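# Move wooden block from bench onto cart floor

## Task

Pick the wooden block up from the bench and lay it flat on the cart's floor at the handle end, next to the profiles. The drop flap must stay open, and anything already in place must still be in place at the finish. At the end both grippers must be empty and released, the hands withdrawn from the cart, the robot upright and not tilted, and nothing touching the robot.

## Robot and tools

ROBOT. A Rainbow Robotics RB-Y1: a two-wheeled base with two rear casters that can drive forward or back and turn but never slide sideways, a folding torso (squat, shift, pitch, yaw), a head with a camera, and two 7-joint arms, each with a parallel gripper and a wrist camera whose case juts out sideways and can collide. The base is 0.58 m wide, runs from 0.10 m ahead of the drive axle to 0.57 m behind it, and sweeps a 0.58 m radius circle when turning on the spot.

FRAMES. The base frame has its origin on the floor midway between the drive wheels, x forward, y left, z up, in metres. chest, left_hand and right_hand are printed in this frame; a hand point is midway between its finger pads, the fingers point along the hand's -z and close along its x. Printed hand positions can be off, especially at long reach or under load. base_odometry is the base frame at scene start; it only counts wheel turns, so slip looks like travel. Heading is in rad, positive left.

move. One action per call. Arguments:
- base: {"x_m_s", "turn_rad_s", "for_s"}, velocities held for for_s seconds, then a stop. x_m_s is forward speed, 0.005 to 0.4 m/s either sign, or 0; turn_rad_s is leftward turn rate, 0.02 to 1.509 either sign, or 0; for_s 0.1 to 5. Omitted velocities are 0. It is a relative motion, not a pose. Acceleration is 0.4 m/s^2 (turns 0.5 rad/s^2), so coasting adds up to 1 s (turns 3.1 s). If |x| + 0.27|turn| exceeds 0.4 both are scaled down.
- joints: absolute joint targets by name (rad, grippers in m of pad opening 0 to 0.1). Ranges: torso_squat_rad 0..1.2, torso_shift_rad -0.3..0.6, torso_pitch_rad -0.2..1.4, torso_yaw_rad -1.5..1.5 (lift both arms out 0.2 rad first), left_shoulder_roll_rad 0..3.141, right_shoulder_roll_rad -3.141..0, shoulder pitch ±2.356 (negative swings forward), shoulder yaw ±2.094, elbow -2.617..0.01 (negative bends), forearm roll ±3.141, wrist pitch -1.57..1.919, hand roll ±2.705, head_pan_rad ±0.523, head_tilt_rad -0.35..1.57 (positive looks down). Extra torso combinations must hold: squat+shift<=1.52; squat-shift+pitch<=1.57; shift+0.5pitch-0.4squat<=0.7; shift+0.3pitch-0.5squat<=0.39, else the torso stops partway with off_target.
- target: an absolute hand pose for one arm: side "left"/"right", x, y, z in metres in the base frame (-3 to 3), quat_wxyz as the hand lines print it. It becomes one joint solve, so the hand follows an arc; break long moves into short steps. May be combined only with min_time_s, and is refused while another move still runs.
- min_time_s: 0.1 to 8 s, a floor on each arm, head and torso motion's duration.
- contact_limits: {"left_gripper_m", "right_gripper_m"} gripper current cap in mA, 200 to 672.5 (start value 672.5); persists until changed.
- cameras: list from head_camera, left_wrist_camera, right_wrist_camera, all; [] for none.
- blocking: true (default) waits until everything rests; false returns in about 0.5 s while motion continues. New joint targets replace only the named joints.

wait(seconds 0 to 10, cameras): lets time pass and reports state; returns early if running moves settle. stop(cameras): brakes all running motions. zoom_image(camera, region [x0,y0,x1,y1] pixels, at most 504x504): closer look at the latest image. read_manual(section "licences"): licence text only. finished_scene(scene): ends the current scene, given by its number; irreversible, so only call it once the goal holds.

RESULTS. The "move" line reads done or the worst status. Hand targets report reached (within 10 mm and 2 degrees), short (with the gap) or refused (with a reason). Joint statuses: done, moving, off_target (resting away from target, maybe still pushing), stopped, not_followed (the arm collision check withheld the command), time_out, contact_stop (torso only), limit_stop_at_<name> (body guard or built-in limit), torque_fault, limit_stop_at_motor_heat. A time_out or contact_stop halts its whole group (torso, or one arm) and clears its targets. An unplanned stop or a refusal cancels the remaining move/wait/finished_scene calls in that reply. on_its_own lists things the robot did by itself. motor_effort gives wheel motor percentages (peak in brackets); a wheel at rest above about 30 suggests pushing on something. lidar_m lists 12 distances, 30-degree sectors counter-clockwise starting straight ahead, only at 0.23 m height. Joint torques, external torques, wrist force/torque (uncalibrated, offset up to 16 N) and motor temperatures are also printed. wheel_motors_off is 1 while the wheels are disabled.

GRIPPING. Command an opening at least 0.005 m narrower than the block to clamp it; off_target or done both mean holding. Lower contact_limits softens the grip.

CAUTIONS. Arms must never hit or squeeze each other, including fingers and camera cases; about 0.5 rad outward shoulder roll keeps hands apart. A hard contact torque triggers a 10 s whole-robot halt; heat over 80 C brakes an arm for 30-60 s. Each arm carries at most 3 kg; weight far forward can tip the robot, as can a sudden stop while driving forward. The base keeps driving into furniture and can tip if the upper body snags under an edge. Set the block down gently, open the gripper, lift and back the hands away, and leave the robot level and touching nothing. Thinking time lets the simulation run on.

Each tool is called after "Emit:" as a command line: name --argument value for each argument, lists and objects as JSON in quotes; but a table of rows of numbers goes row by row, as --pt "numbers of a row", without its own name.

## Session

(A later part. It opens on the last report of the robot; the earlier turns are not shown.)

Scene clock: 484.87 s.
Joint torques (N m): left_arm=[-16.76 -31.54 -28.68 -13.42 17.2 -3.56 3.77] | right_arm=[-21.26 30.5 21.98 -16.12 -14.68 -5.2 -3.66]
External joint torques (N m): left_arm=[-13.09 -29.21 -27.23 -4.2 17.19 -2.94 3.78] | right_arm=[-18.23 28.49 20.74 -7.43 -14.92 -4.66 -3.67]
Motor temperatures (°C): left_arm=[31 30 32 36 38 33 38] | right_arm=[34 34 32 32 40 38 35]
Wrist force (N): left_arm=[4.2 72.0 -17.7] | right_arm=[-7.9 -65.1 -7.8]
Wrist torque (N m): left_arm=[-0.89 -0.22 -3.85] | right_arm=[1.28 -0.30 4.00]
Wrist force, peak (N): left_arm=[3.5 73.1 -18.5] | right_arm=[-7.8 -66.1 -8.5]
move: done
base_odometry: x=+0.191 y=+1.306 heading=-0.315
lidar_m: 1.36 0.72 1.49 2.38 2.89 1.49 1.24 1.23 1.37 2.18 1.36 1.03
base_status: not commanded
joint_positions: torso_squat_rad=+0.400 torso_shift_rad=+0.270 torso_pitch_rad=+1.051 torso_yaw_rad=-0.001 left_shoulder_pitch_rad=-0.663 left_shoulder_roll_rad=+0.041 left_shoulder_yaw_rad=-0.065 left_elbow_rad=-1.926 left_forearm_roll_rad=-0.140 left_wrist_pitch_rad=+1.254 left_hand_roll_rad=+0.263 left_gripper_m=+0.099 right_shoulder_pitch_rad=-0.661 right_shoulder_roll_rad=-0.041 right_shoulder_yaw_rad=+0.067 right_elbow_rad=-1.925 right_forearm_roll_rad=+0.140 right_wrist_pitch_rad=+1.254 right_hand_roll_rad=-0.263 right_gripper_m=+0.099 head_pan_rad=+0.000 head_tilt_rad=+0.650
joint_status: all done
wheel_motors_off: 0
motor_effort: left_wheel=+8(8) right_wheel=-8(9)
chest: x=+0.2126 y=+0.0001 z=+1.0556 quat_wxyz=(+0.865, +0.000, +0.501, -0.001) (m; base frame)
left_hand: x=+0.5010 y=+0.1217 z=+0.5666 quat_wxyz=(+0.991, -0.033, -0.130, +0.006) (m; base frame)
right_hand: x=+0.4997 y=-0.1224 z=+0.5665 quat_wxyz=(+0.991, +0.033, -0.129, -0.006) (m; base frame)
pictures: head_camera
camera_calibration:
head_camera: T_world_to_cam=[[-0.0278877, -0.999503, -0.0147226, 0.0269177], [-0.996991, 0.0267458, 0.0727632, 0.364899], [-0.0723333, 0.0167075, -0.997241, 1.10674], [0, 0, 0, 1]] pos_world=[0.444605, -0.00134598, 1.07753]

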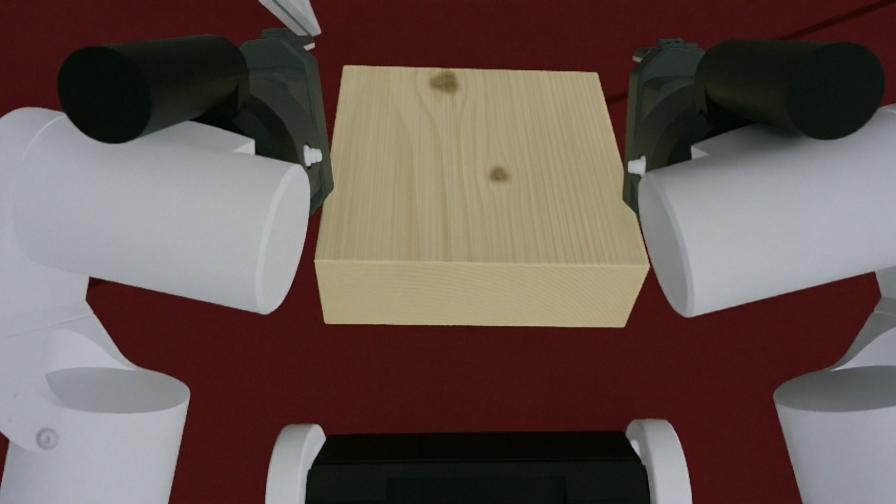

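Emit:
move --base '{"turn_rad_s":-0.3,"for_s":4.8}' --cameras '["head_camera"]'

Emit:
move --base '{"x_m_s":0.2,"for_s":4}' --cameras '["head_camera"]'

Emit:
move --base '{"x_m_s":0.2,"for_s":3.9}' --cameras '["head_camera"]'

Scene clock: 494.13 s.
Joint torques (N m): left_arm=[-16.3 -31.26 -29.25 -13.35 17.16 -3.59 3.75] | right_arm=[-20.99 30.77 21.89 -16.14 -14.44 -5.49 -3.72]
External joint torques (N m): left_arm=[-12.63 -28.92 -27.8 -4.13 17.14 -2.96 3.77] | right_arm=[-17.96 28.76 20.65 -7.45 -14.68 -4.95 -3.73]
Motor temperatures (°C): left_arm=[31 30 33 36 40 33 38] | right_arm=[35 34 32 32 42 38 35]
Wrist force (N): left_arm=[3.5 71.1 -17.9] | right_arm=[-7.8 -65.7 -8.6]
Wrist torque (N m): left_arm=[-0.83 -0.33 -3.85] | right_arm=[1.40 -0.29 4.00]
Wrist force, peak (N): left_arm=[3.1 73.0 -19.0] | right_arm=[-8.4 -65.8 -8.4]
move: done
base_odometry: x=+0.191 y=+1.306 heading=-1.754
lidar_m: 2.63 1.35 1.03 0.73 1.35 1.57 2.91 2.33 1.40 1.22 1.21 1.45
base_status: done (sent for 4.8 of 4.8 s)
joint_positions: torso_squat_rad=+0.400 torso_shift_rad=+0.270 torso_pitch_rad=+1.051 torso_yaw_rad=-0.001 left_shoulder_pitch_rad=-0.663 left_shoulder_roll_rad=+0.041 left_shoulder_yaw_rad=-0.065 left_elbow_rad=-1.926 left_forearm_roll_rad=-0.140 left_wrist_pitch_rad=+1.254 left_hand_roll_rad=+0.263 left_gripper_m=+0.099 right_shoulder_pitch_rad=-0.661 right_shoulder_roll_rad=-0.041 right_shoulder_yaw_rad=+0.067 right_elbow_rad=-1.925 right_forearm_roll_rad=+0.140 right_wrist_pitch_rad=+1.254 right_hand_roll_rad=-0.263 right_gripper_m=+0.099 head_pan_rad=+0.000 head_tilt_rad=+0.650
joint_status: not commanded
wheel_motors_off: 0
motor_effort: left_wheel=+15(32) right_wheel=-9(28)
chest: x=+0.2126 y=+0.0001 z=+1.0556 quat_wxyz=(+0.865, +0.000, +0.501, -0.001) (m; base frame)
left_hand: x=+0.5010 y=+0.1216 z=+0.5667 quat_wxyz=(+0.991, -0.033, -0.130, +0.006) (m; base frame)
right_hand: x=+0.4998 y=-0.1225 z=+0.5665 quat_wxyz=(+0.991, +0.033, -0.129, -0.006) (m; base frame)
pictures: head_camera
camera_calibration:
head_camera: T_world_to_cam=[[-0.0279853, -0.9995, -0.014711, 0.0269489], [-0.99698, 0.0268423, 0.0728656, 0.364784], [-0.0724343, 0.0167057, -0.997233, 1.10678], [0, 0, 0, 1]] pos_world=[0.444605, -0.00134569, 1.07753]

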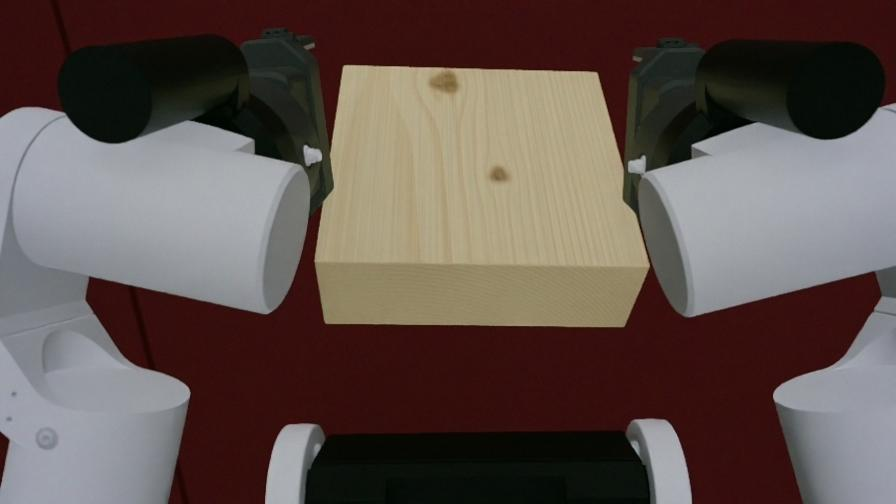

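Scene clock: 499.00 s.
Joint torques (N m): left_arm=[-15.57 -31.23 -29.24 -12.9 17.12 -3.79 3.78] | right_arm=[-20.36 30.94 22.15 -15.38 -14.4 -5.39 -3.72]
External joint torques (N m): left_arm=[-11.9 -28.9 -27.79 -3.68 17.1 -3.17 3.79] | right_arm=[-17.33 28.94 20.91 -6.69 -14.65 -4.84 -3.73]
Motor temperatures (°C): left_arm=[31 30 33 36 41 33 38] | right_arm=[35 34 32 32 43 38 35]
Wrist force (N): left_arm=[2.9 72.9 -18.4] | right_arm=[-8.3 -64.8 -9.0]
Wrist torque (N m): left_arm=[-1.02 -0.45 -3.86] | right_arm=[1.25 -0.32 4.02]
Wrist force, peak (N): left_arm=[4.0 73.2 -18.7] | right_arm=[-8.3 -66.2 -8.6]
move: done
base_odometry: x=+0.044 y=+0.520 heading=-1.755
lidar_m: 2.25 1.40 0.87 0.90 0.90 1.17 3.28 2.00 1.21 1.05 1.04 1.24
base_status: done (sent for 4 of 4 s)
joint_positions: torso_squat_rad=+0.400 torso_shift_rad=+0.270 torso_pitch_rad=+1.051 torso_yaw_rad=-0.001 left_shoulder_pitch_rad=-0.663 left_shoulder_roll_rad=+0.041 left_shoulder_yaw_rad=-0.065 left_elbow_rad=-1.926 left_forearm_roll_rad=-0.140 left_wrist_pitch_rad=+1.254 left_hand_roll_rad=+0.263 left_gripper_m=+0.099 right_shoulder_pitch_rad=-0.662 right_shoulder_roll_rad=-0.041 right_shoulder_yaw_rad=+0.067 right_elbow_rad=-1.925 right_forearm_roll_rad=+0.140 right_wrist_pitch_rad=+1.254 right_hand_roll_rad=-0.263 right_gripper_m=+0.099 head_pan_rad=+0.000 head_tilt_rad=+0.650
joint_status: not commanded
wheel_motors_off: 0
motor_effort: left_wheel=-4(43) right_wheel=+5(20)
chest: x=+0.2127 y=+0.0001 z=+1.0556 quat_wxyz=(+0.865, +0.000, +0.502, -0.001) (m; base frame)
left_hand: x=+0.5011 y=+0.1216 z=+0.5666 quat_wxyz=(+0.991, -0.033, -0.130, +0.006) (m; base frame)
right_hand: x=+0.4999 y=-0.1225 z=+0.5665 quat_wxyz=(+0.991, +0.033, -0.129, -0.006) (m; base frame)
pictures: head_camera
camera_calibration:
head_camera: T_world_to_cam=[[-0.0278902, -0.999503, -0.0147165, 0.0269136], [-0.996976, 0.0267454, 0.072962, 0.364786], [-0.0725321, 0.0167069, -0.997226, 1.10672], [0, 0, 0, 1]] pos_world=[0.444706, -0.00134598, 1.07743]

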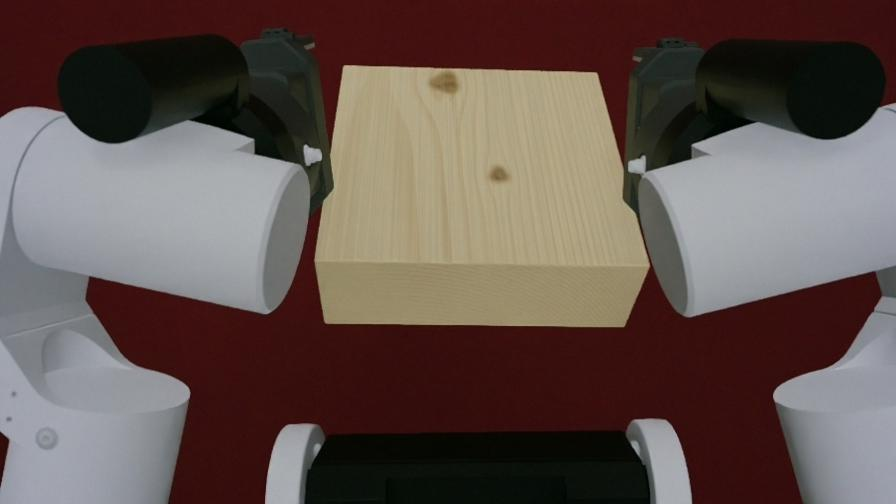

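Scene clock: 503.70 s.
Joint torques (N m): left_arm=[-15.52 -31.03 -29.13 -12.92 17.13 -3.93 3.72] | right_arm=[-19.87 30.95 22.05 -15.4 -14.35 -5.31 -3.72]
External joint torques (N m): left_arm=[-11.85 -28.69 -27.68 -3.7 17.11 -3.31 3.73] | right_arm=[-16.83 28.95 20.81 -6.71 -14.6 -4.77 -3.74]
Motor temperatures (°C): left_arm=[31 30 33 36 41 33 38] | right_arm=[35 34 32 32 43 38 35]
Wrist force (N): left_arm=[3.2 72.4 -18.5] | right_arm=[-8.4 -65.6 -8.6]
Wrist torque (N m): left_arm=[-0.93 -0.28 -3.86] | right_arm=[1.32 -0.30 4.02]
Wrist force, peak (N): left_arm=[4.1 73.2 -18.2] | right_arm=[-8.6 -66.3 -8.8]
move: done
base_odometry: x=-0.098 y=-0.247 heading=-1.755
lidar_m: 1.88 3.21 1.03 0.90 0.92 1.34 3.65 1.65 1.00 0.86 0.86 1.02
base_status: done (sent for 3.9 of 3.9 s)
joint_positions: torso_squat_rad=+0.400 torso_shift_rad=+0.270 torso_pitch_rad=+1.051 torso_yaw_rad=-0.001 left_shoulder_pitch_rad=-0.663 left_shoulder_roll_rad=+0.041 left_shoulder_yaw_rad=-0.065 left_elbow_rad=-1.926 left_forearm_roll_rad=-0.140 left_wrist_pitch_rad=+1.254 left_hand_roll_rad=+0.263 left_gripper_m=+0.099 right_shoulder_pitch_rad=-0.662 right_shoulder_roll_rad=-0.041 right_shoulder_yaw_rad=+0.067 right_elbow_rad=-1.925 right_forearm_roll_rad=+0.140 right_wrist_pitch_rad=+1.254 right_hand_roll_rad=-0.263 right_gripper_m=+0.099 head_pan_rad=+0.000 head_tilt_rad=+0.650
joint_status: not commanded
wheel_motors_off: 0
motor_effort: left_wheel=+0(18) right_wheel=+1(33)
chest: x=+0.2127 y=+0.0001 z=+1.0556 quat_wxyz=(+0.865, +0.000, +0.502, -0.001) (m; base frame)
left_hand: x=+0.5011 y=+0.1216 z=+0.5666 quat_wxyz=(+0.991, -0.033, -0.130, +0.006) (m; base frame)
right_hand: x=+0.4999 y=-0.1225 z=+0.5665 quat_wxyz=(+0.991, +0.033, -0.129, -0.006) (m; base frame)
pictures: head_camera
camera_calibration:
head_camera: T_world_to_cam=[[-0.0278902, -0.999503, -0.0147165, 0.0269136], [-0.996976, 0.0267454, 0.072962, 0.364786], [-0.0725321, 0.0167069, -0.997226, 1.10672], [0, 0, 0, 1]] pos_world=[0.444706, -0.00134598, 1.07743]

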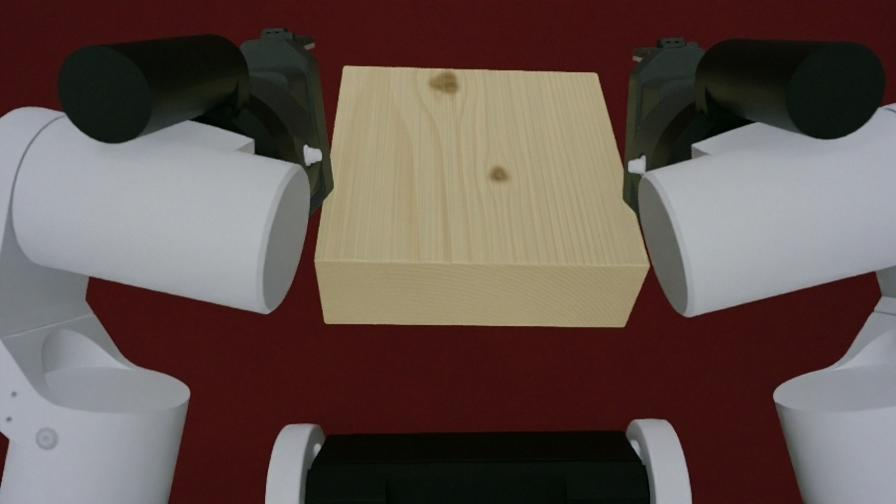

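Emit:
move --joints '{"left_shoulder_pitch_rad":-0.809,"left_shoulder_roll_rad":0.026,"left_shoulder_yaw_rad":-0.037,"left_elbow_rad":-2.093,"left_forearm_roll_rad":-0.134,"left_wrist_pitch_rad":1.546,"left_hand_roll_rad":0.236,"right_shoulder_pitch_rad":-0.809,"right_shoulder_roll_rad":-0.026,"right_shoulder_yaw_rad":0.037,"right_elbow_rad":-2.093,"right_forearm_roll_rad":0.134,"right_wrist_pitch_rad":1.546,"right_hand_roll_rad":-0.236}' --min_time_s 2 --cameras '[]'

Emit:
move --joints '{"left_shoulder_pitch_rad":-1.004,"left_shoulder_roll_rad":0.026,"left_shoulder_yaw_rad":0.009,"left_elbow_rad":-2.208,"left_forearm_roll_rad":-0.142,"left_wrist_pitch_rad":1.845,"left_hand_roll_rad":0.213,"right_shoulder_pitch_rad":-1.004,"right_shoulder_roll_rad":-0.026,"right_shoulder_yaw_rad":-0.009,"right_elbow_rad":-2.208,"right_forearm_roll_rad":0.142,"right_wrist_pitch_rad":1.845,"right_hand_roll_rad":-0.213}' --min_time_s 2 --cameras '["head_camera"]'

Emit:
move --base '{"turn_rad_s":0.3,"for_s":4.95}' --joints '{"head_tilt_rad":0.0}' --cameras '["head_camera"]'

Scene clock: 518.53 s.
Joint torques (N m): left_arm=[-14.77 -19.33 -17.93 -12.04 10.53 -2.8 2.9] | right_arm=[-14.37 17.89 12.32 -13.1 -8.77 -3 -2.15]
External joint torques (N m): left_arm=[-8.89 -17.32 -16.57 -2.67 10.53 -2.18 2.91] | right_arm=[-9.1 16.21 11.14 -4.28 -9.02 -2.45 -2.16]
External joint torques when the fault began: left_arm=[-17.86 -39.97 -37.48 -3.61 24.7 -3.98 5.71]
Motor temperatures (°C): left_arm=[31 30 33 37 41 33 38] | right_arm=[35 33 32 32 42 38 35]
Wrist force (N): left_arm=[0.4 45.0 -17.2] | right_arm=[-5.7 -39.2 -13.3]
Wrist torque (N m): left_arm=[-0.83 -0.42 -2.39] | right_arm=[0.38 -0.55 2.45]
Wrist force, peak (N): left_arm=[7.1 108.0 -17.0] | right_arm=[-8.7 -101.0 -8.4]
move: torque_fault
TORQUE FAULT: left_forearm_roll_rad reached its load limit. The robot stopped for 10 seconds, dropped its targets and accepts commands again. The stop added 9.2 s to the call.
base_odometry: x=-0.098 y=-0.247 heading=-1.755
lidar_m: 1.87 3.22 1.02 0.90 0.91 1.33 3.66 1.66 1.01 0.86 0.87 1.01
base_status: not commanded
joint_positions: torso_squat_rad=+0.400 torso_shift_rad=+0.270 torso_pitch_rad=+1.051 torso_yaw_rad=-0.001 left_shoulder_pitch_rad=-0.789 left_shoulder_roll_rad=+0.042 left_shoulder_yaw_rad=-0.030 left_elbow_rad=-2.078 left_forearm_roll_rad=-0.143 left_wrist_pitch_rad=+1.525 left_hand_roll_rad=+0.239 left_gripper_m=+0.099 right_shoulder_pitch_rad=-0.790 right_shoulder_roll_rad=-0.043 right_shoulder_yaw_rad=+0.032 right_elbow_rad=-2.080 right_forearm_roll_rad=+0.142 right_wrist_pitch_rad=+1.530 right_hand_roll_rad=-0.239 right_gripper_m=+0.099 head_pan_rad=+0.000 head_tilt_rad=+0.650
joint_status: left_shoulder_pitch_rad torque_fault (moved -0.126 of -0.146); left_shoulder_roll_rad torque_fault (moved +0.000 of -0.015); left_elbow_rad torque_fault (moved -0.152 of -0.167); left_forearm_roll_rad torque_fault (moved -0.003 of +0.006); left_wrist_pitch_rad torque_fault (moved +0.272 of +0.292); right_shoulder_pitch_rad torque_fault (moved -0.128 of -0.147); right_shoulder_roll_rad torque_fault (moved -0.002 of +0.015); right_elbow_rad torque_fault (moved -0.154 of -0.168); right_forearm_roll_rad torque_fault (moved +0.003 of -0.006); right_wrist_pitch_rad torque_fault (moved +0.276 of +0.292); the others done
wheel_motors_off: 0
on_its_own: left_shoulder_pitch_rad is held at -0.791, not at your -0.809, since a torque_fault; left_elbow_rad is held at -2.079, not at your -2.093, since a torque_fault; left_forearm_roll_rad is held at -0.140, not at your -0.134, since a torque_fault; left_wrist_pitch_rad is held at +1.525, not at your +1.546, since a torque_fault; right_shoulder_pitch_rad is held at -0.792, not at your -0.809, since a torque_fault; right_elbow_rad is held at -2.081, not at your -2.093, since a torque_fault; right_forearm_roll_rad is held at +0.140, not at your +0.134, since a torque_fault; right_wrist_pitch_rad is held at +1.530, not at your +1.546, since a torque_fault
motor_effort: left_wheel=+0(22) right_wheel=+0(16)
chest: x=+0.2127 y=+0.0001 z=+1.0556 quat_wxyz=(+0.865, +0.000, +0.502, -0.001) (m; base frame)
left_hand: x=+0.5372 y=+0.1247 z=+0.6282 quat_wxyz=(+0.991, -0.028, -0.131, +0.011) (m; base frame)
right_hand: x=+0.5365 y=-0.1256 z=+0.6290 quat_wxyz=(+0.991, +0.026, -0.130, -0.010) (m; base frame)
pictures: none
No camera images: "cameras" was empty.

not run: a stop that you did not command came earlier in this reply.

not run: a stop that you did not command came earlier in this reply.

Emit:
move --joints '{"left_shoulder_pitch_rad":-0.9,"left_shoulder_roll_rad":0.038,"left_shoulder_yaw_rad":-0.006,"left_elbow_rad":-2.148,"left_forearm_roll_rad":-0.146,"left_wrist_pitch_rad":1.69,"left_hand_roll_rad":0.226,"right_shoulder_pitch_rad":-0.9,"right_shoulder_roll_rad":-0.038,"right_shoulder_yaw_rad":0.006,"right_elbow_rad":-2.148,"right_forearm_roll_rad":0.146,"right_wrist_pitch_rad":1.69,"right_hand_roll_rad":-0.226}' --min_time_s 2.5 --cameras '["head_camera"]'

Scene clock: 523.77 s.
Joint torques (N m): left_arm=[-17.52 -21.63 -17.64 -12.05 11.35 -2.34 2.6] | right_arm=[-20.68 23.83 13.25 -13.59 -10.08 -3.04 -2.69]
External joint torques (N m): left_arm=[-10.05 -19.89 -16.32 -2.91 11.34 -1.71 2.61] | right_arm=[-13.82 22.42 12.07 -4.98 -10.32 -2.48 -2.7]
Motor temperatures (°C): left_arm=[31 30 33 37 41 33 38] | right_arm=[35 33 32 32 42 38 34]
Wrist force (N): left_arm=[1.5 54.1 -16.3] | right_arm=[-4.9 -46.9 -12.2]
Wrist torque (N m): left_arm=[-1.01 -0.36 -2.83] | right_arm=[0.63 -0.50 2.95]
Wrist force, peak (N): left_arm=[2.1 64.0 -16.7] | right_arm=[-5.2 -57.3 -12.4]
move: done
base_odometry: x=-0.098 y=-0.247 heading=-1.755
lidar_m: 1.87 3.20 1.03 0.90 0.90 1.33 3.66 1.67 1.01 0.87 0.86 1.01
base_status: not commanded
joint_positions: torso_squat_rad=+0.400 torso_shift_rad=+0.270 torso_pitch_rad=+1.051 torso_yaw_rad=-0.001 left_shoulder_pitch_rad=-0.897 left_shoulder_roll_rad=+0.043 left_shoulder_yaw_rad=-0.002 left_elbow_rad=-2.147 left_forearm_roll_rad=-0.149 left_wrist_pitch_rad=+1.690 left_hand_roll_rad=+0.225 left_gripper_m=+0.099 right_shoulder_pitch_rad=-0.897 right_shoulder_roll_rad=-0.043 right_shoulder_yaw_rad=+0.003 right_elbow_rad=-2.147 right_forearm_roll_rad=+0.149 right_wrist_pitch_rad=+1.691 right_hand_roll_rad=-0.225 right_gripper_m=+0.099 head_pan_rad=+0.000 head_tilt_rad=+0.650
joint_status: all done
wheel_motors_off: 0
motor_effort: left_wheel=+0(1) right_wheel=-2(3)
chest: x=+0.2127 y=+0.0001 z=+1.0556 quat_wxyz=(+0.865, +0.000, +0.502, -0.001) (m; base frame)
left_hand: x=+0.5594 y=+0.1250 z=+0.6686 quat_wxyz=(+0.990, -0.026, -0.135, +0.014) (m; base frame)
right_hand: x=+0.5588 y=-0.1262 z=+0.6686 quat_wxyz=(+0.991, +0.025, -0.134, -0.014) (m; base frame)
pictures: head_camera
camera_calibration:
head_camera: T_world_to_cam=[[-0.0278902, -0.999503, -0.0147165, 0.0269136], [-0.996976, 0.0267454, 0.072962, 0.364786], [-0.0725321, 0.0167069, -0.997226, 1.10672], [0, 0, 0, 1]] pos_world=[0.444706, -0.00134598, 1.07743]

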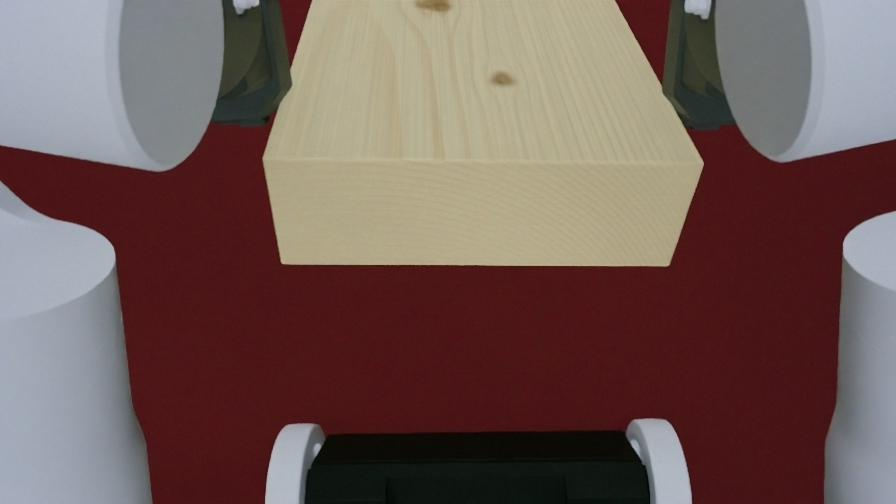

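Emit:
move --joints '{"left_shoulder_pitch_rad":-1.004,"left_shoulder_roll_rad":0.037,"left_shoulder_yaw_rad":0.014,"left_elbow_rad":-2.208,"left_forearm_roll_rad":-0.148,"left_wrist_pitch_rad":1.845,"left_hand_roll_rad":0.213,"right_shoulder_pitch_rad":-1.004,"right_shoulder_roll_rad":-0.037,"right_shoulder_yaw_rad":-0.014,"right_elbow_rad":-2.208,"right_forearm_roll_rad":0.148,"right_wrist_pitch_rad":1.845,"right_hand_roll_rad":-0.213}' --min_time_s 2 --cameras '[]'

Emit:
move --joints '{"torso_squat_rad":0.06,"torso_shift_rad":0.1,"head_tilt_rad":0.0}' --min_time_s 2 --cameras '["head_camera"]'

Emit:
move --base '{"turn_rad_s":0.3,"for_s":4.95}' --cameras '["head_camera"]'

Scene clock: 528.87 s.
Joint torques (N m): left_arm=[-23.34 -32.76 -26.77 -10.95 18.25 -3.3 4.87] | right_arm=[-27.6 34.54 21.39 -12.62 -16.12 -4.43 -4.74]
External joint torques (N m): left_arm=[-14.56 -31.28 -25.46 -2.26 18.23 -2.66 4.88] | right_arm=[-19.39 33.36 20.19 -4.43 -16.32 -3.87 -4.75]
Motor temperatures (°C): left_arm=[31 30 33 37 41 33 38] | right_arm=[35 33 32 32 42 37 34]
Wrist force (N): left_arm=[4.3 89.3 -16.2] | right_arm=[-5.6 -82.6 -12.0]
Wrist torque (N m): left_arm=[-1.51 -0.29 -4.82] | right_arm=[1.52 -0.51 4.97]
Wrist force, peak (N): left_arm=[4.7 94.9 -15.6] | right_arm=[-5.7 -88.4 -12.0]
move: done
base_odometry: x=-0.098 y=-0.247 heading=-1.755
lidar_m: 1.87 3.22 1.03 0.90 0.91 1.34 3.67 1.67 1.00 0.86 0.86 1.03
base_status: not commanded
joint_positions: torso_squat_rad=+0.400 torso_shift_rad=+0.270 torso_pitch_rad=+1.051 torso_yaw_rad=-0.001 left_shoulder_pitch_rad=-1.000 left_shoulder_roll_rad=+0.045 left_shoulder_yaw_rad=+0.020 left_elbow_rad=-2.207 left_forearm_roll_rad=-0.153 left_wrist_pitch_rad=+1.846 left_hand_roll_rad=+0.212 left_gripper_m=+0.099 right_shoulder_pitch_rad=-0.999 right_shoulder_roll_rad=-0.045 right_shoulder_yaw_rad=-0.019 right_elbow_rad=-2.207 right_forearm_roll_rad=+0.152 right_wrist_pitch_rad=+1.846 right_hand_roll_rad=-0.212 right_gripper_m=+0.099 head_pan_rad=+0.000 head_tilt_rad=+0.650
joint_status: all done
wheel_motors_off: 0
motor_effort: left_wheel=+0(1) right_wheel=-1(2)
chest: x=+0.2127 y=+0.0001 z=+1.0556 quat_wxyz=(+0.865, +0.000, +0.502, -0.001) (m; base frame)
left_hand: x=+0.5730 y=+0.1235 z=+0.7064 quat_wxyz=(+0.990, -0.028, -0.135, +0.015) (m; base frame)
right_hand: x=+0.5723 y=-0.1245 z=+0.7063 quat_wxyz=(+0.990, +0.027, -0.135, -0.015) (m; base frame)
pictures: none
No camera images: "cameras" was empty.

Scene clock: 531.17 s.
Joint torques (N m): left_arm=[-23.29 -32.72 -26.57 -10.84 18.32 -3.45 4.8] | right_arm=[-27.06 34.43 20.54 -12.36 -16.11 -4.55 -4.66]
External joint torques (N m): left_arm=[-14.49 -31.23 -25.25 -2.15 18.3 -2.81 4.82] | right_arm=[-18.84 33.24 19.34 -4.17 -16.32 -3.99 -4.67]
Motor temperatures (°C): left_arm=[31 30 33 37 41 33 38] | right_arm=[35 33 32 32 42 37 35]
Wrist force (N): left_arm=[4.8 89.9 -15.9] | right_arm=[-5.3 -82.6 -11.5]
Wrist torque (N m): left_arm=[-1.53 -0.26 -4.86] | right_arm=[1.51 -0.50 4.99]
Wrist force, peak (N): left_arm=[4.2 90.7 -15.6] | right_arm=[-5.3 -83.5 -11.8]
move: done
base_odometry: x=-0.098 y=-0.247 heading=-1.755
lidar_m: 1.87 3.23 1.02 0.90 0.91 1.33 3.66 1.65 1.01 0.86 0.87 1.03
base_status: not commanded
joint_positions: torso_squat_rad=+0.060 torso_shift_rad=+0.100 torso_pitch_rad=+1.051 torso_yaw_rad=-0.001 left_shoulder_pitch_rad=-1.000 left_shoulder_roll_rad=+0.045 left_shoulder_yaw_rad=+0.020 left_elbow_rad=-2.207 left_forearm_roll_rad=-0.153 left_wrist_pitch_rad=+1.846 left_hand_roll_rad=+0.212 left_gripper_m=+0.099 right_shoulder_pitch_rad=-0.999 right_shoulder_roll_rad=-0.045 right_shoulder_yaw_rad=-0.019 right_elbow_rad=-2.207 right_forearm_roll_rad=+0.152 right_wrist_pitch_rad=+1.846 right_hand_roll_rad=-0.212 right_gripper_m=+0.099 head_pan_rad=+0.000 head_tilt_rad=+0.000
joint_status: all done
wheel_motors_off: 0
motor_effort: left_wheel=+1(3) right_wheel=-1(5)
chest: x=+0.1105 y=+0.0001 z=+1.1295 quat_wxyz=(+0.865, +0.000, +0.502, -0.001) (m; base frame)
left_hand: x=+0.4708 y=+0.1235 z=+0.7803 quat_wxyz=(+0.990, -0.028, -0.135, +0.015) (m; base frame)
right_hand: x=+0.4701 y=-0.1245 z=+0.7802 quat_wxyz=(+0.990, +0.027, -0.135, -0.015) (m; base frame)
pictures: head_camera
camera_calibration:
head_camera: T_world_to_cam=[[-0.0127289, -0.999527, -0.0279952, 0.0367069], [-0.837949, 0.0259395, -0.545132, 0.958321], [0.5456, 0.0165196, -0.837883, 0.797778], [0, 0, 0, 1]] pos_world=[0.368224, -0.00134791, 1.19188]

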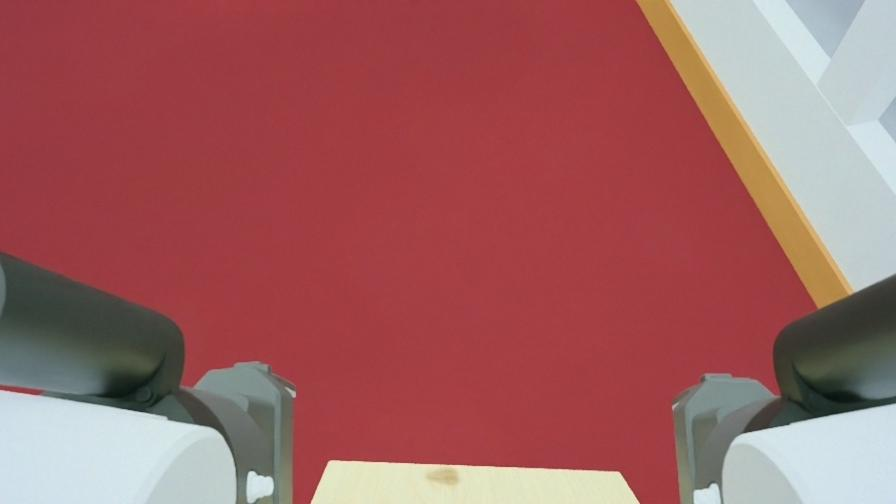

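Scene clock: 537.07 s.
Joint torques (N m): left_arm=[-23.16 -32.21 -26.47 -10.72 18.15 -3.45 4.7] | right_arm=[-27.11 34.41 21.26 -12.61 -16.11 -4.64 -4.71]
External joint torques (N m): left_arm=[-14.37 -30.73 -25.15 -2.04 18.13 -2.81 4.71] | right_arm=[-18.89 33.22 20.06 -4.42 -16.31 -4.07 -4.72]
Motor temperatures (°C): left_arm=[31 30 33 37 42 33 38] | right_arm=[35 33 32 32 44 37 35]
Wrist force (N): left_arm=[4.2 89.5 -15.5] | right_arm=[-5.3 -83.1 -11.6]
Wrist torque (N m): left_arm=[-1.40 -0.31 -4.83] | right_arm=[1.55 -0.48 4.97]
Wrist force, peak (N): left_arm=[5.0 90.9 -16.4] | right_arm=[-5.4 -84.0 -11.1]
move: done
base_odometry: x=-0.099 y=-0.247 heading=-0.266
lidar_m: 0.90 0.90 1.33 3.22 1.88 1.03 0.88 0.88 1.01 1.68 3.65 1.07
base_status: done (sent for 4.97 of 4.97 s)
joint_positions: torso_squat_rad=+0.060 torso_shift_rad=+0.100 torso_pitch_rad=+1.051 torso_yaw_rad=-0.001 left_shoulder_pitch_rad=-1.000 left_shoulder_roll_rad=+0.045 left_shoulder_yaw_rad=+0.020 left_elbow_rad=-2.207 left_forearm_roll_rad=-0.153 left_wrist_pitch_rad=+1.846 left_hand_roll_rad=+0.212 left_gripper_m=+0.099 right_shoulder_pitch_rad=-0.999 right_shoulder_roll_rad=-0.045 right_shoulder_yaw_rad=-0.019 right_elbow_rad=-2.207 right_forearm_roll_rad=+0.152 right_wrist_pitch_rad=+1.846 right_hand_roll_rad=-0.212 right_gripper_m=+0.099 head_pan_rad=+0.000 head_tilt_rad=+0.000
joint_status: not commanded
wheel_motors_off: 0
motor_effort: left_wheel=-3(34) right_wheel=+14(26)
chest: x=+0.1105 y=+0.0001 z=+1.1295 quat_wxyz=(+0.865, +0.000, +0.502, -0.001) (m; base frame)
left_hand: x=+0.4708 y=+0.1235 z=+0.7803 quat_wxyz=(+0.990, -0.028, -0.135, +0.015) (m; base frame)
right_hand: x=+0.4701 y=-0.1245 z=+0.7802 quat_wxyz=(+0.990, +0.027, -0.135, -0.015) (m; base frame)
pictures: head_camera
camera_calibration:
head_camera: T_world_to_cam=[[-0.0127289, -0.999527, -0.0279952, 0.0367069], [-0.837949, 0.0259395, -0.545132, 0.958321], [0.5456, 0.0165196, -0.837883, 0.797778], [0, 0, 0, 1]] pos_world=[0.368224, -0.00134791, 1.19188]

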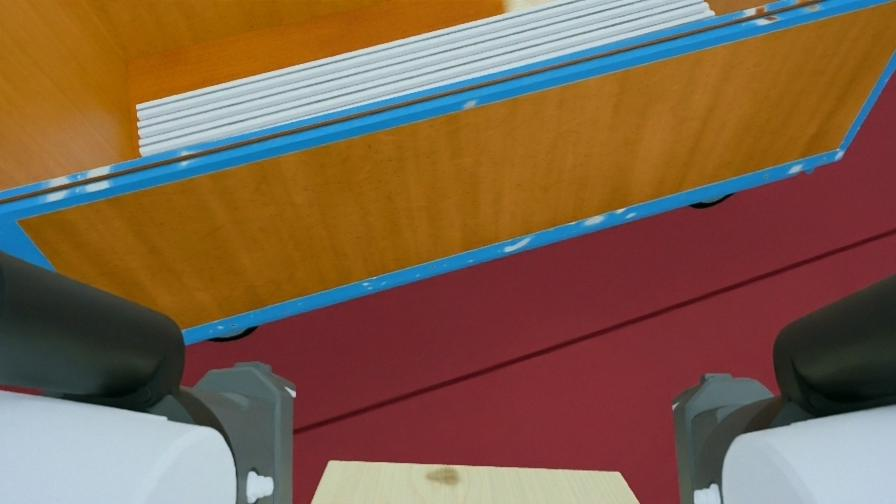

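Emit:
move --base '{"turn_rad_s":0.2,"for_s":1.33}' --joints '{"head_tilt_rad":-0.2}' --cameras '["head_camera"]'

Emit:
zoom_image --camera "head_camera" --region '[200, 0, 704, 404]'

Scene clock: 540.10 s.
Joint torques (N m): left_arm=[-23.1 -32.35 -26.9 -10.72 18.17 -3.4 4.84] | right_arm=[-26.99 34.51 21.32 -12.55 -16.07 -4.59 -4.57]
External joint torques (N m): left_arm=[-14.31 -30.87 -25.58 -2.04 18.15 -2.76 4.85] | right_arm=[-18.77 33.32 20.12 -4.36 -16.27 -4.02 -4.59]
Motor temperatures (°C): left_arm=[31 30 33 37 43 33 38] | right_arm=[35 33 32 32 44 37 35]
Wrist force (N): left_arm=[4.9 89.5 -15.7] | right_arm=[-5.6 -83.2 -11.2]
Wrist torque (N m): left_arm=[-1.49 -0.27 -4.86] | right_arm=[1.50 -0.53 5.01]
Wrist force, peak (N): left_arm=[4.9 90.9 -15.8] | right_arm=[-5.2 -83.8 -11.2]
move: done
base_odometry: x=-0.099 y=-0.247 heading=+0.000
lidar_m: 0.90 0.94 1.85 3.82 1.26 0.90 0.86 0.90 1.21 3.09 1.33 0.96
base_status: done (sent for 1.33 of 1.33 s)
joint_positions: torso_squat_rad=+0.060 torso_shift_rad=+0.100 torso_pitch_rad=+1.051 torso_yaw_rad=-0.001 left_shoulder_pitch_rad=-1.000 left_shoulder_roll_rad=+0.045 left_shoulder_yaw_rad=+0.020 left_elbow_rad=-2.207 left_forearm_roll_rad=-0.153 left_wrist_pitch_rad=+1.846 left_hand_roll_rad=+0.212 left_gripper_m=+0.099 right_shoulder_pitch_rad=-0.999 right_shoulder_roll_rad=-0.045 right_shoulder_yaw_rad=-0.019 right_elbow_rad=-2.207 right_forearm_roll_rad=+0.152 right_wrist_pitch_rad=+1.846 right_hand_roll_rad=-0.212 right_gripper_m=+0.099 head_pan_rad=+0.000 head_tilt_rad=-0.200
joint_status: all done
wheel_motors_off: 0
motor_effort: left_wheel=-5(24) right_wheel=+17(33)
chest: x=+0.1105 y=+0.0001 z=+1.1295 quat_wxyz=(+0.865, +0.000, +0.502, -0.001) (m; base frame)
left_hand: x=+0.4708 y=+0.1235 z=+0.7803 quat_wxyz=(+0.990, -0.028, -0.135, +0.015) (m; base frame)
right_hand: x=+0.4701 y=-0.1245 z=+0.7802 quat_wxyz=(+0.990, +0.027, -0.135, -0.015) (m; base frame)
pictures: head_camera
camera_calibration:
head_camera: T_world_to_cam=[[-0.00669658, -0.999535, -0.0297612, 0.0371475], [-0.712928, 0.0256418, -0.700769, 1.10972], [0.701206, 0.0165248, -0.712768, 0.600531], [0, 0, 0, 1]] pos_world=[0.370305, -0.00124881, 1.2068]

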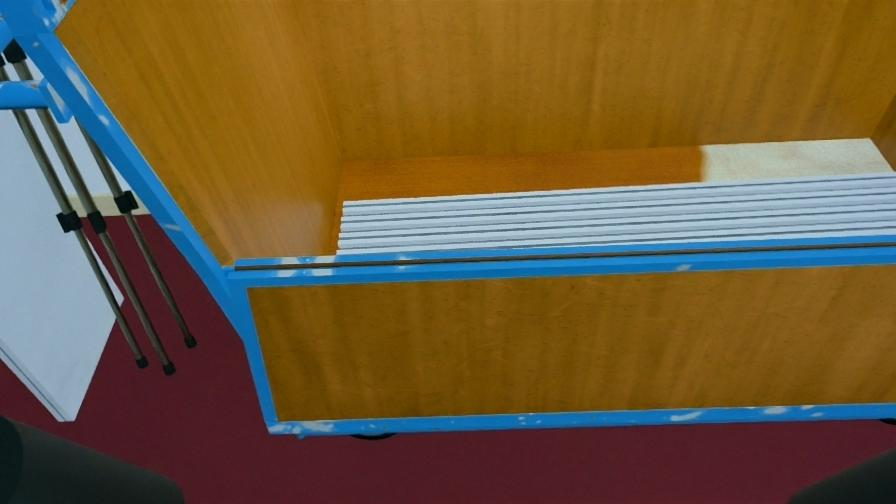

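Scaled by 1.000.

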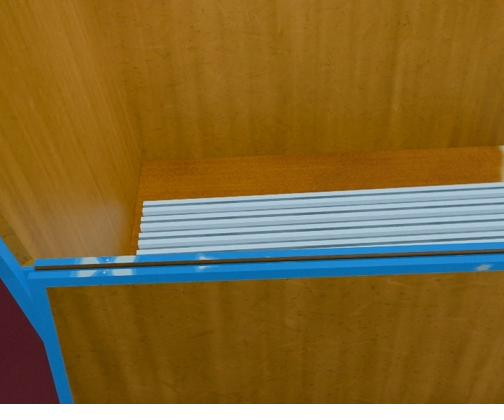

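Emit:
zoom_image --camera "head_camera" --region '[300, 140, 460, 270]'

Emit:
zoom_image --camera "head_camera" --region '[640, 120, 896, 270]'

Scaled by 3.150 from the camera's 896x504 image, which has a finer 1280x720 frame.

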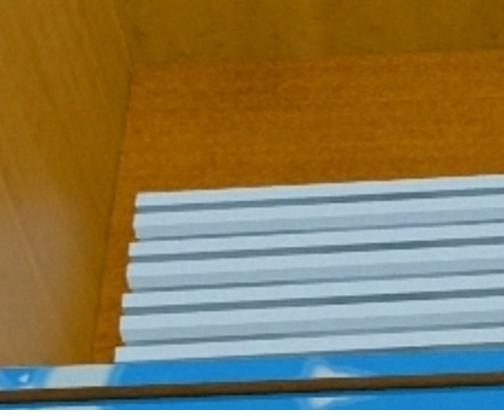

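Scaled by 1.969 from the camera's 896x504 image, which has a finer 1280x720 frame.

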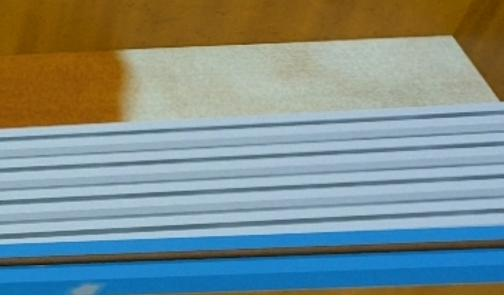

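Emit:
move --base '{"x_m_s":0.12,"for_s":1.7}' --joints '{"head_tilt_rad":0.0}' --cameras '["head_camera","left_wrist_camera","right_wrist_camera"]'

Scene clock: 553.50 s.
Joint torques (N m): left_arm=[-22.39 -32.37 -26.56 -10.4 18.25 -3.5 4.77] | right_arm=[-26.65 34.37 21.28 -12.11 -16.04 -4.61 -4.7]
External joint torques (N m): left_arm=[-13.6 -30.88 -25.24 -1.72 18.23 -2.86 4.78] | right_arm=[-18.44 33.18 20.08 -3.92 -16.24 -4.05 -4.71]
Motor temperatures (°C): left_arm=[32 30 33 37 45 33 38] | right_arm=[35 34 32 32 46 37 35]
Wrist force (N): left_arm=[4.7 90.2 -15.5] | right_arm=[-5.2 -83.9 -11.7]
Wrist torque (N m): left_arm=[-1.50 -0.23 -4.86] | right_arm=[1.54 -0.46 5.05]
Wrist force, peak (N): left_arm=[4.3 91.2 -16.3] | right_arm=[-5.4 -84.3 -10.8]
move: done
base_odometry: x=+0.105 y=-0.247 heading=+0.000
lidar_m: 0.70 0.73 1.75 4.71 1.58 1.13 1.05 1.12 1.50 3.82 1.03 0.74
base_status: done (sent for 1.7 of 1.7 s)
joint_positions: torso_squat_rad=+0.060 torso_shift_rad=+0.100 torso_pitch_rad=+1.051 torso_yaw_rad=-0.001 left_shoulder_pitch_rad=-1.000 left_shoulder_roll_rad=+0.045 left_shoulder_yaw_rad=+0.020 left_elbow_rad=-2.208 left_forearm_roll_rad=-0.153 left_wrist_pitch_rad=+1.846 left_hand_roll_rad=+0.212 left_gripper_m=+0.099 right_shoulder_pitch_rad=-0.999 right_shoulder_roll_rad=-0.045 right_shoulder_yaw_rad=-0.019 right_elbow_rad=-2.207 right_forearm_roll_rad=+0.152 right_wrist_pitch_rad=+1.846 right_hand_roll_rad=-0.212 right_gripper_m=+0.099 head_pan_rad=+0.000 head_tilt_rad=+0.000
joint_status: all done
wheel_motors_off: 0
motor_effort: left_wheel=-1(24) right_wheel=+3(45)
chest: x=+0.1105 y=+0.0001 z=+1.1295 quat_wxyz=(+0.865, +0.000, +0.502, -0.001) (m; base frame)
left_hand: x=+0.4709 y=+0.1235 z=+0.7803 quat_wxyz=(+0.990, -0.028, -0.135, +0.015) (m; base frame)
right_hand: x=+0.4702 y=-0.1245 z=+0.7803 quat_wxyz=(+0.990, +0.027, -0.135, -0.015) (m; base frame)
pictures: head_camera, left_wrist_camera, right_wrist_camera
camera_calibration:
head_camera: T_world_to_cam=[[-0.0127299, -0.999527, -0.0279963, 0.0367085], [-0.837903, 0.0259423, -0.545202, 0.958389], [0.545671, 0.0165178, -0.837837, 0.797697], [0, 0, 0, 1]] pos_world=[0.368224, -0.0013479, 1.19188]
left_wrist_camera: T_world_to_cam=[[0.96429, 0.0634056, 0.257149, -0.663066], [-0.0774249, -0.861021, 0.502641, -0.220419], [0.253281, -0.504602, -0.825364, 0.659604], [0, 0, 0, 1]] pos_world=[0.455257, 0.185094, 0.825712]
right_wrist_camera: T_world_to_cam=[[-0.956118, 0.00839502, -0.292862, 0.677894], [-0.153992, 0.835981, 0.526708, -0.207437], [0.249249, 0.548694, -0.798004, 0.645958], [0, 0, 0, 1]] pos_world=[0.455199, -0.18671, 0.823266]

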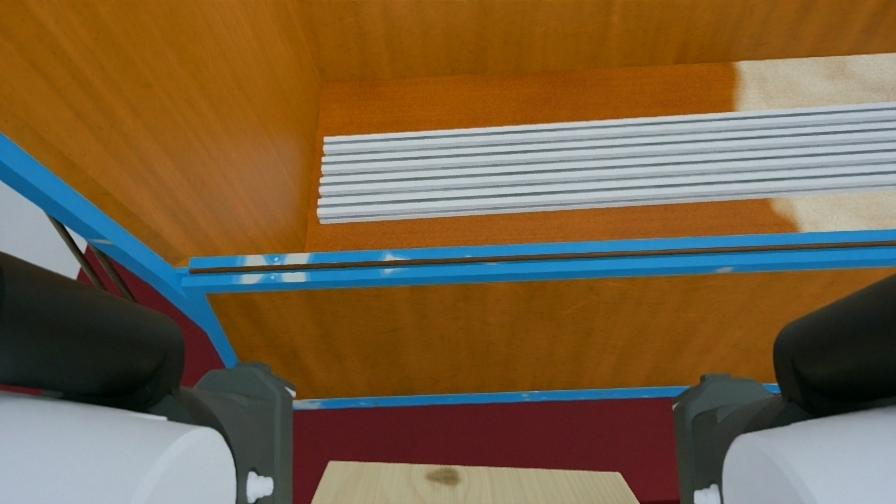

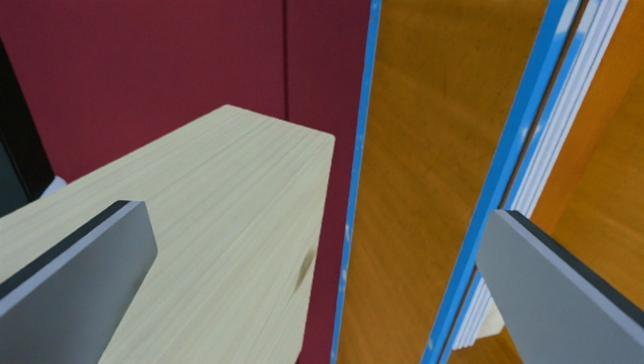

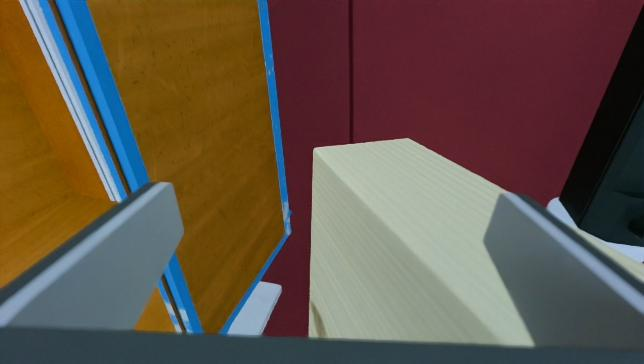

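Emit:
move --base '{"x_m_s":0.1,"for_s":1}' --joints '{"head_tilt_rad":0.45}' --cameras '["head_camera","left_wrist_camera","right_wrist_camera"]'

Scene clock: 583.23 s.
Joint torques (N m): left_arm=[-22.82 -32.29 -26.83 -10.39 18.21 -3.51 4.66] | right_arm=[-26.28 34.5 20.85 -12.02 -16.15 -4.56 -4.71]
External joint torques (N m): left_arm=[-14.02 -30.8 -25.52 -1.71 18.19 -2.87 4.68] | right_arm=[-18.06 33.32 19.65 -3.83 -16.36 -3.99 -4.73]
Motor temperatures (°C): left_arm=[32 30 33 36 47 33 38] | right_arm=[36 34 33 32 48 38 35]
Wrist force (N): left_arm=[4.1 90.4 -16.0] | right_arm=[-5.3 -83.6 -11.4]
Wrist torque (N m): left_arm=[-1.53 -0.24 -4.88] | right_arm=[1.51 -0.42 5.05]
Wrist force, peak (N): left_arm=[4.5 91.1 -16.3] | right_arm=[-4.8 -84.2 -12.5]
move: done
base_odometry: x=+0.205 y=-0.247 heading=+0.000
lidar_m: 0.59 0.63 1.10 4.90 1.72 1.22 1.16 1.22 1.63 4.15 0.88 0.63
base_status: done (sent for 1 of 1 s)
joint_positions: torso_squat_rad=+0.060 torso_shift_rad=+0.100 torso_pitch_rad=+1.051 torso_yaw_rad=-0.001 left_shoulder_pitch_rad=-1.000 left_shoulder_roll_rad=+0.045 left_shoulder_yaw_rad=+0.020 left_elbow_rad=-2.208 left_forearm_roll_rad=-0.153 left_wrist_pitch_rad=+1.846 left_hand_roll_rad=+0.212 left_gripper_m=+0.099 right_shoulder_pitch_rad=-0.999 right_shoulder_roll_rad=-0.045 right_shoulder_yaw_rad=-0.019 right_elbow_rad=-2.207 right_forearm_roll_rad=+0.152 right_wrist_pitch_rad=+1.846 right_hand_roll_rad=-0.212 right_gripper_m=+0.099 head_pan_rad=+0.000 head_tilt_rad=+0.450
joint_status: all done
wheel_motors_off: 0
motor_effort: left_wheel=-1(24) right_wheel=+1(23)
chest: x=+0.1106 y=+0.0001 z=+1.1294 quat_wxyz=(+0.865, +0.000, +0.502, -0.001) (m; base frame)
left_hand: x=+0.4709 y=+0.1235 z=+0.7803 quat_wxyz=(+0.990, -0.028, -0.135, +0.015) (m; base frame)
right_hand: x=+0.4702 y=-0.1245 z=+0.7802 quat_wxyz=(+0.990, +0.027, -0.135, -0.015) (m; base frame)
pictures: head_camera, left_wrist_camera, right_wrist_camera
camera_calibration:
head_camera: T_world_to_cam=[[-0.0242232, -0.99951, -0.0198379, 0.0302585], [-0.991621, 0.0265413, -0.126427, 0.497181], [0.126891, 0.0166092, -0.991778, 1.10747], [0, 0, 0, 1]] pos_world=[0.35322, -0.00134634, 1.16182]
left_wrist_camera: T_world_to_cam=[[0.96429, 0.0634056, 0.257149, -0.663163], [-0.0774249, -0.861021, 0.502641, -0.220411], [0.253281, -0.504602, -0.825364, 0.659579], [0, 0, 0, 1]] pos_world=[0.455357, 0.185094, 0.825712]
right_wrist_camera: T_world_to_cam=[[-0.956118, 0.00839392, -0.292861, 0.677864], [-0.154014, 0.835935, 0.526775, -0.207439], [0.249235, 0.548764, -0.79796, 0.645862], [0, 0, 0, 1]] pos_world=[0.455199, -0.18671, 0.823166]

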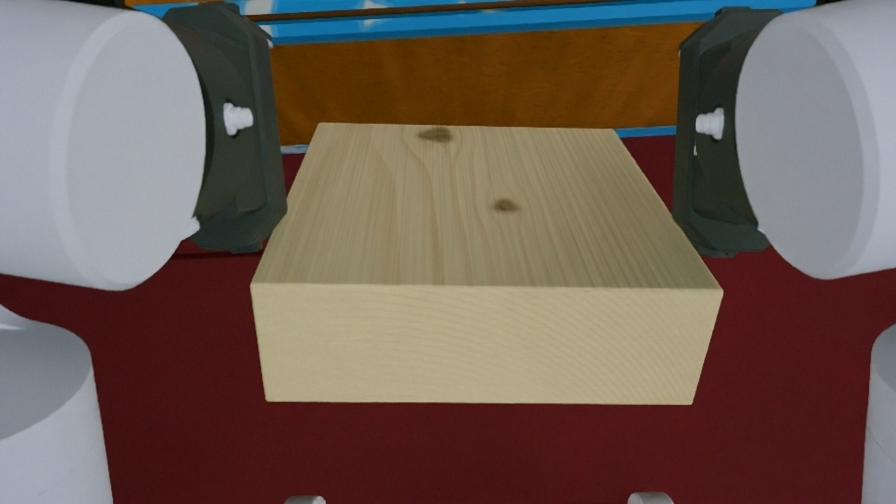

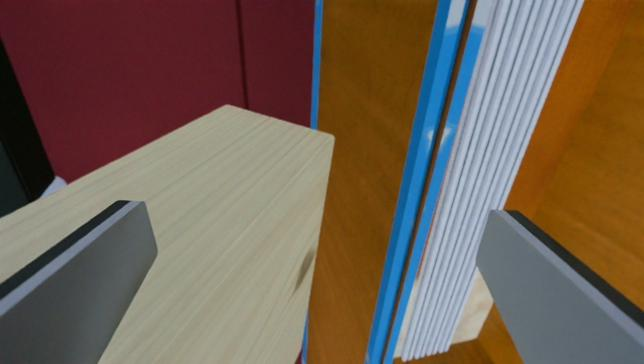

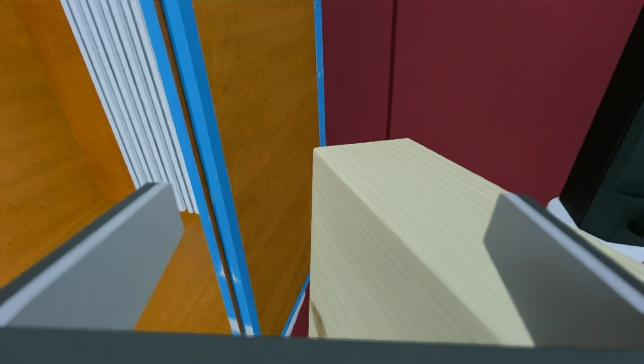

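Emit:
move --joints '{"torso_pitch_rad":0.85,"head_tilt_rad":0.5}' --min_time_s 2 --cameras '["head_camera","left_wrist_camera"]'

Scene clock: 599.03 s.
Joint torques (N m): left_arm=[-25.64 -31.42 -26.28 -9.91 18.14 -4.38 4.8] | right_arm=[-29.32 33.45 20.79 -11.9 -16.07 -5.4 -4.75]
External joint torques (N m): left_arm=[-14.07 -30.85 -25.43 -1.66 18.19 -3.38 4.82] | right_arm=[-18.26 33.19 19.97 -4.11 -16.31 -4.49 -4.78]
Motor temperatures (°C): left_arm=[32 30 33 36 47 33 38] | right_arm=[36 34 33 32 49 38 36]
Wrist force (N): left_arm=[1.4 90.6 -15.1] | right_arm=[-8.1 -83.5 -10.4]
Wrist torque (N m): left_arm=[-1.60 -0.15 -4.89] | right_arm=[1.54 -0.48 5.06]
Wrist force, peak (N): left_arm=[3.7 91.2 -16.6] | right_arm=[-5.0 -84.4 -11.2]
move: done
base_odometry: x=+0.205 y=-0.247 heading=+0.000
lidar_m: 0.59 0.62 1.11 4.91 1.72 1.22 1.17 1.21 1.64 4.16 0.88 0.64
base_status: not commanded
joint_positions: torso_squat_rad=+0.060 torso_shift_rad=+0.100 torso_pitch_rad=+0.851 torso_yaw_rad=-0.001 left_shoulder_pitch_rad=-1.000 left_shoulder_roll_rad=+0.045 left_shoulder_yaw_rad=+0.021 left_elbow_rad=-2.208 left_forearm_roll_rad=-0.153 left_wrist_pitch_rad=+1.846 left_hand_roll_rad=+0.212 left_gripper_m=+0.099 right_shoulder_pitch_rad=-0.999 right_shoulder_roll_rad=-0.045 right_shoulder_yaw_rad=-0.019 right_elbow_rad=-2.207 right_forearm_roll_rad=+0.152 right_wrist_pitch_rad=+1.846 right_hand_roll_rad=-0.212 right_gripper_m=+0.099 head_pan_rad=+0.000 head_tilt_rad=+0.500
joint_status: all done
wheel_motors_off: 0
motor_effort: left_wheel=-1(2) right_wheel=+1(3)
chest: x=+0.0747 y=+0.0001 z=+1.1797 quat_wxyz=(+0.911, +0.000, +0.413, -0.001) (m; base frame)
left_hand: x=+0.4971 y=+0.1235 z=+0.9091 quat_wxyz=(+0.972, -0.030, -0.233, +0.012) (m; base frame)
right_hand: x=+0.4965 y=-0.1245 z=+0.9089 quat_wxyz=(+0.972, +0.028, -0.233, -0.012) (m; base frame)
pictures: head_camera, left_wrist_camera
camera_calibration:
head_camera: T_world_to_cam=[[-0.0209911, -0.99951, -0.0232366, 0.0342353], [-0.961608, 0.0265451, -0.273141, 0.635771], [0.273624, 0.016611, -0.961693, 1.12505], [0, 0, 0, 1]] pos_world=[0.304239, -0.00134634, 1.25641]
left_wrist_camera: T_world_to_cam=[[0.894081, 0.0634418, 0.44339, -0.855936], [-0.17557, -0.861059, 0.477235, -0.211134], [0.412061, -0.504532, -0.758718, 0.619764], [0, 0, 0, 1]] pos_world=[0.472826, 0.185194, 0.9505]

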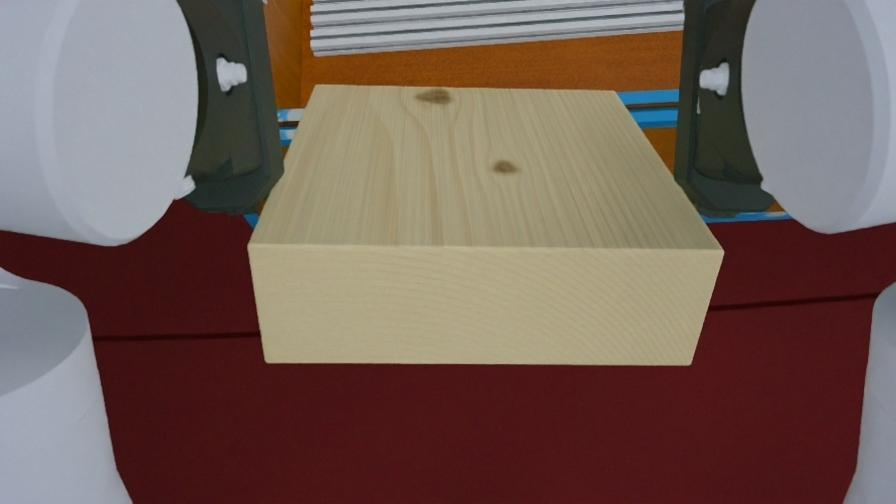

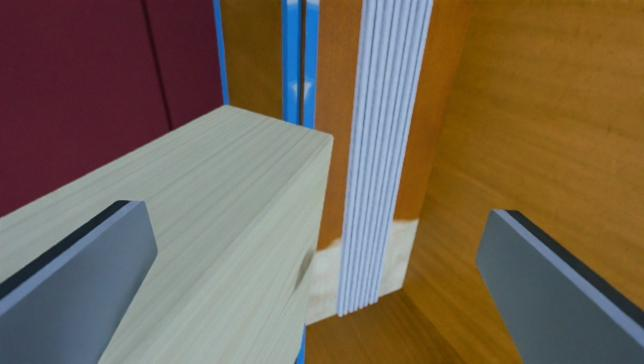

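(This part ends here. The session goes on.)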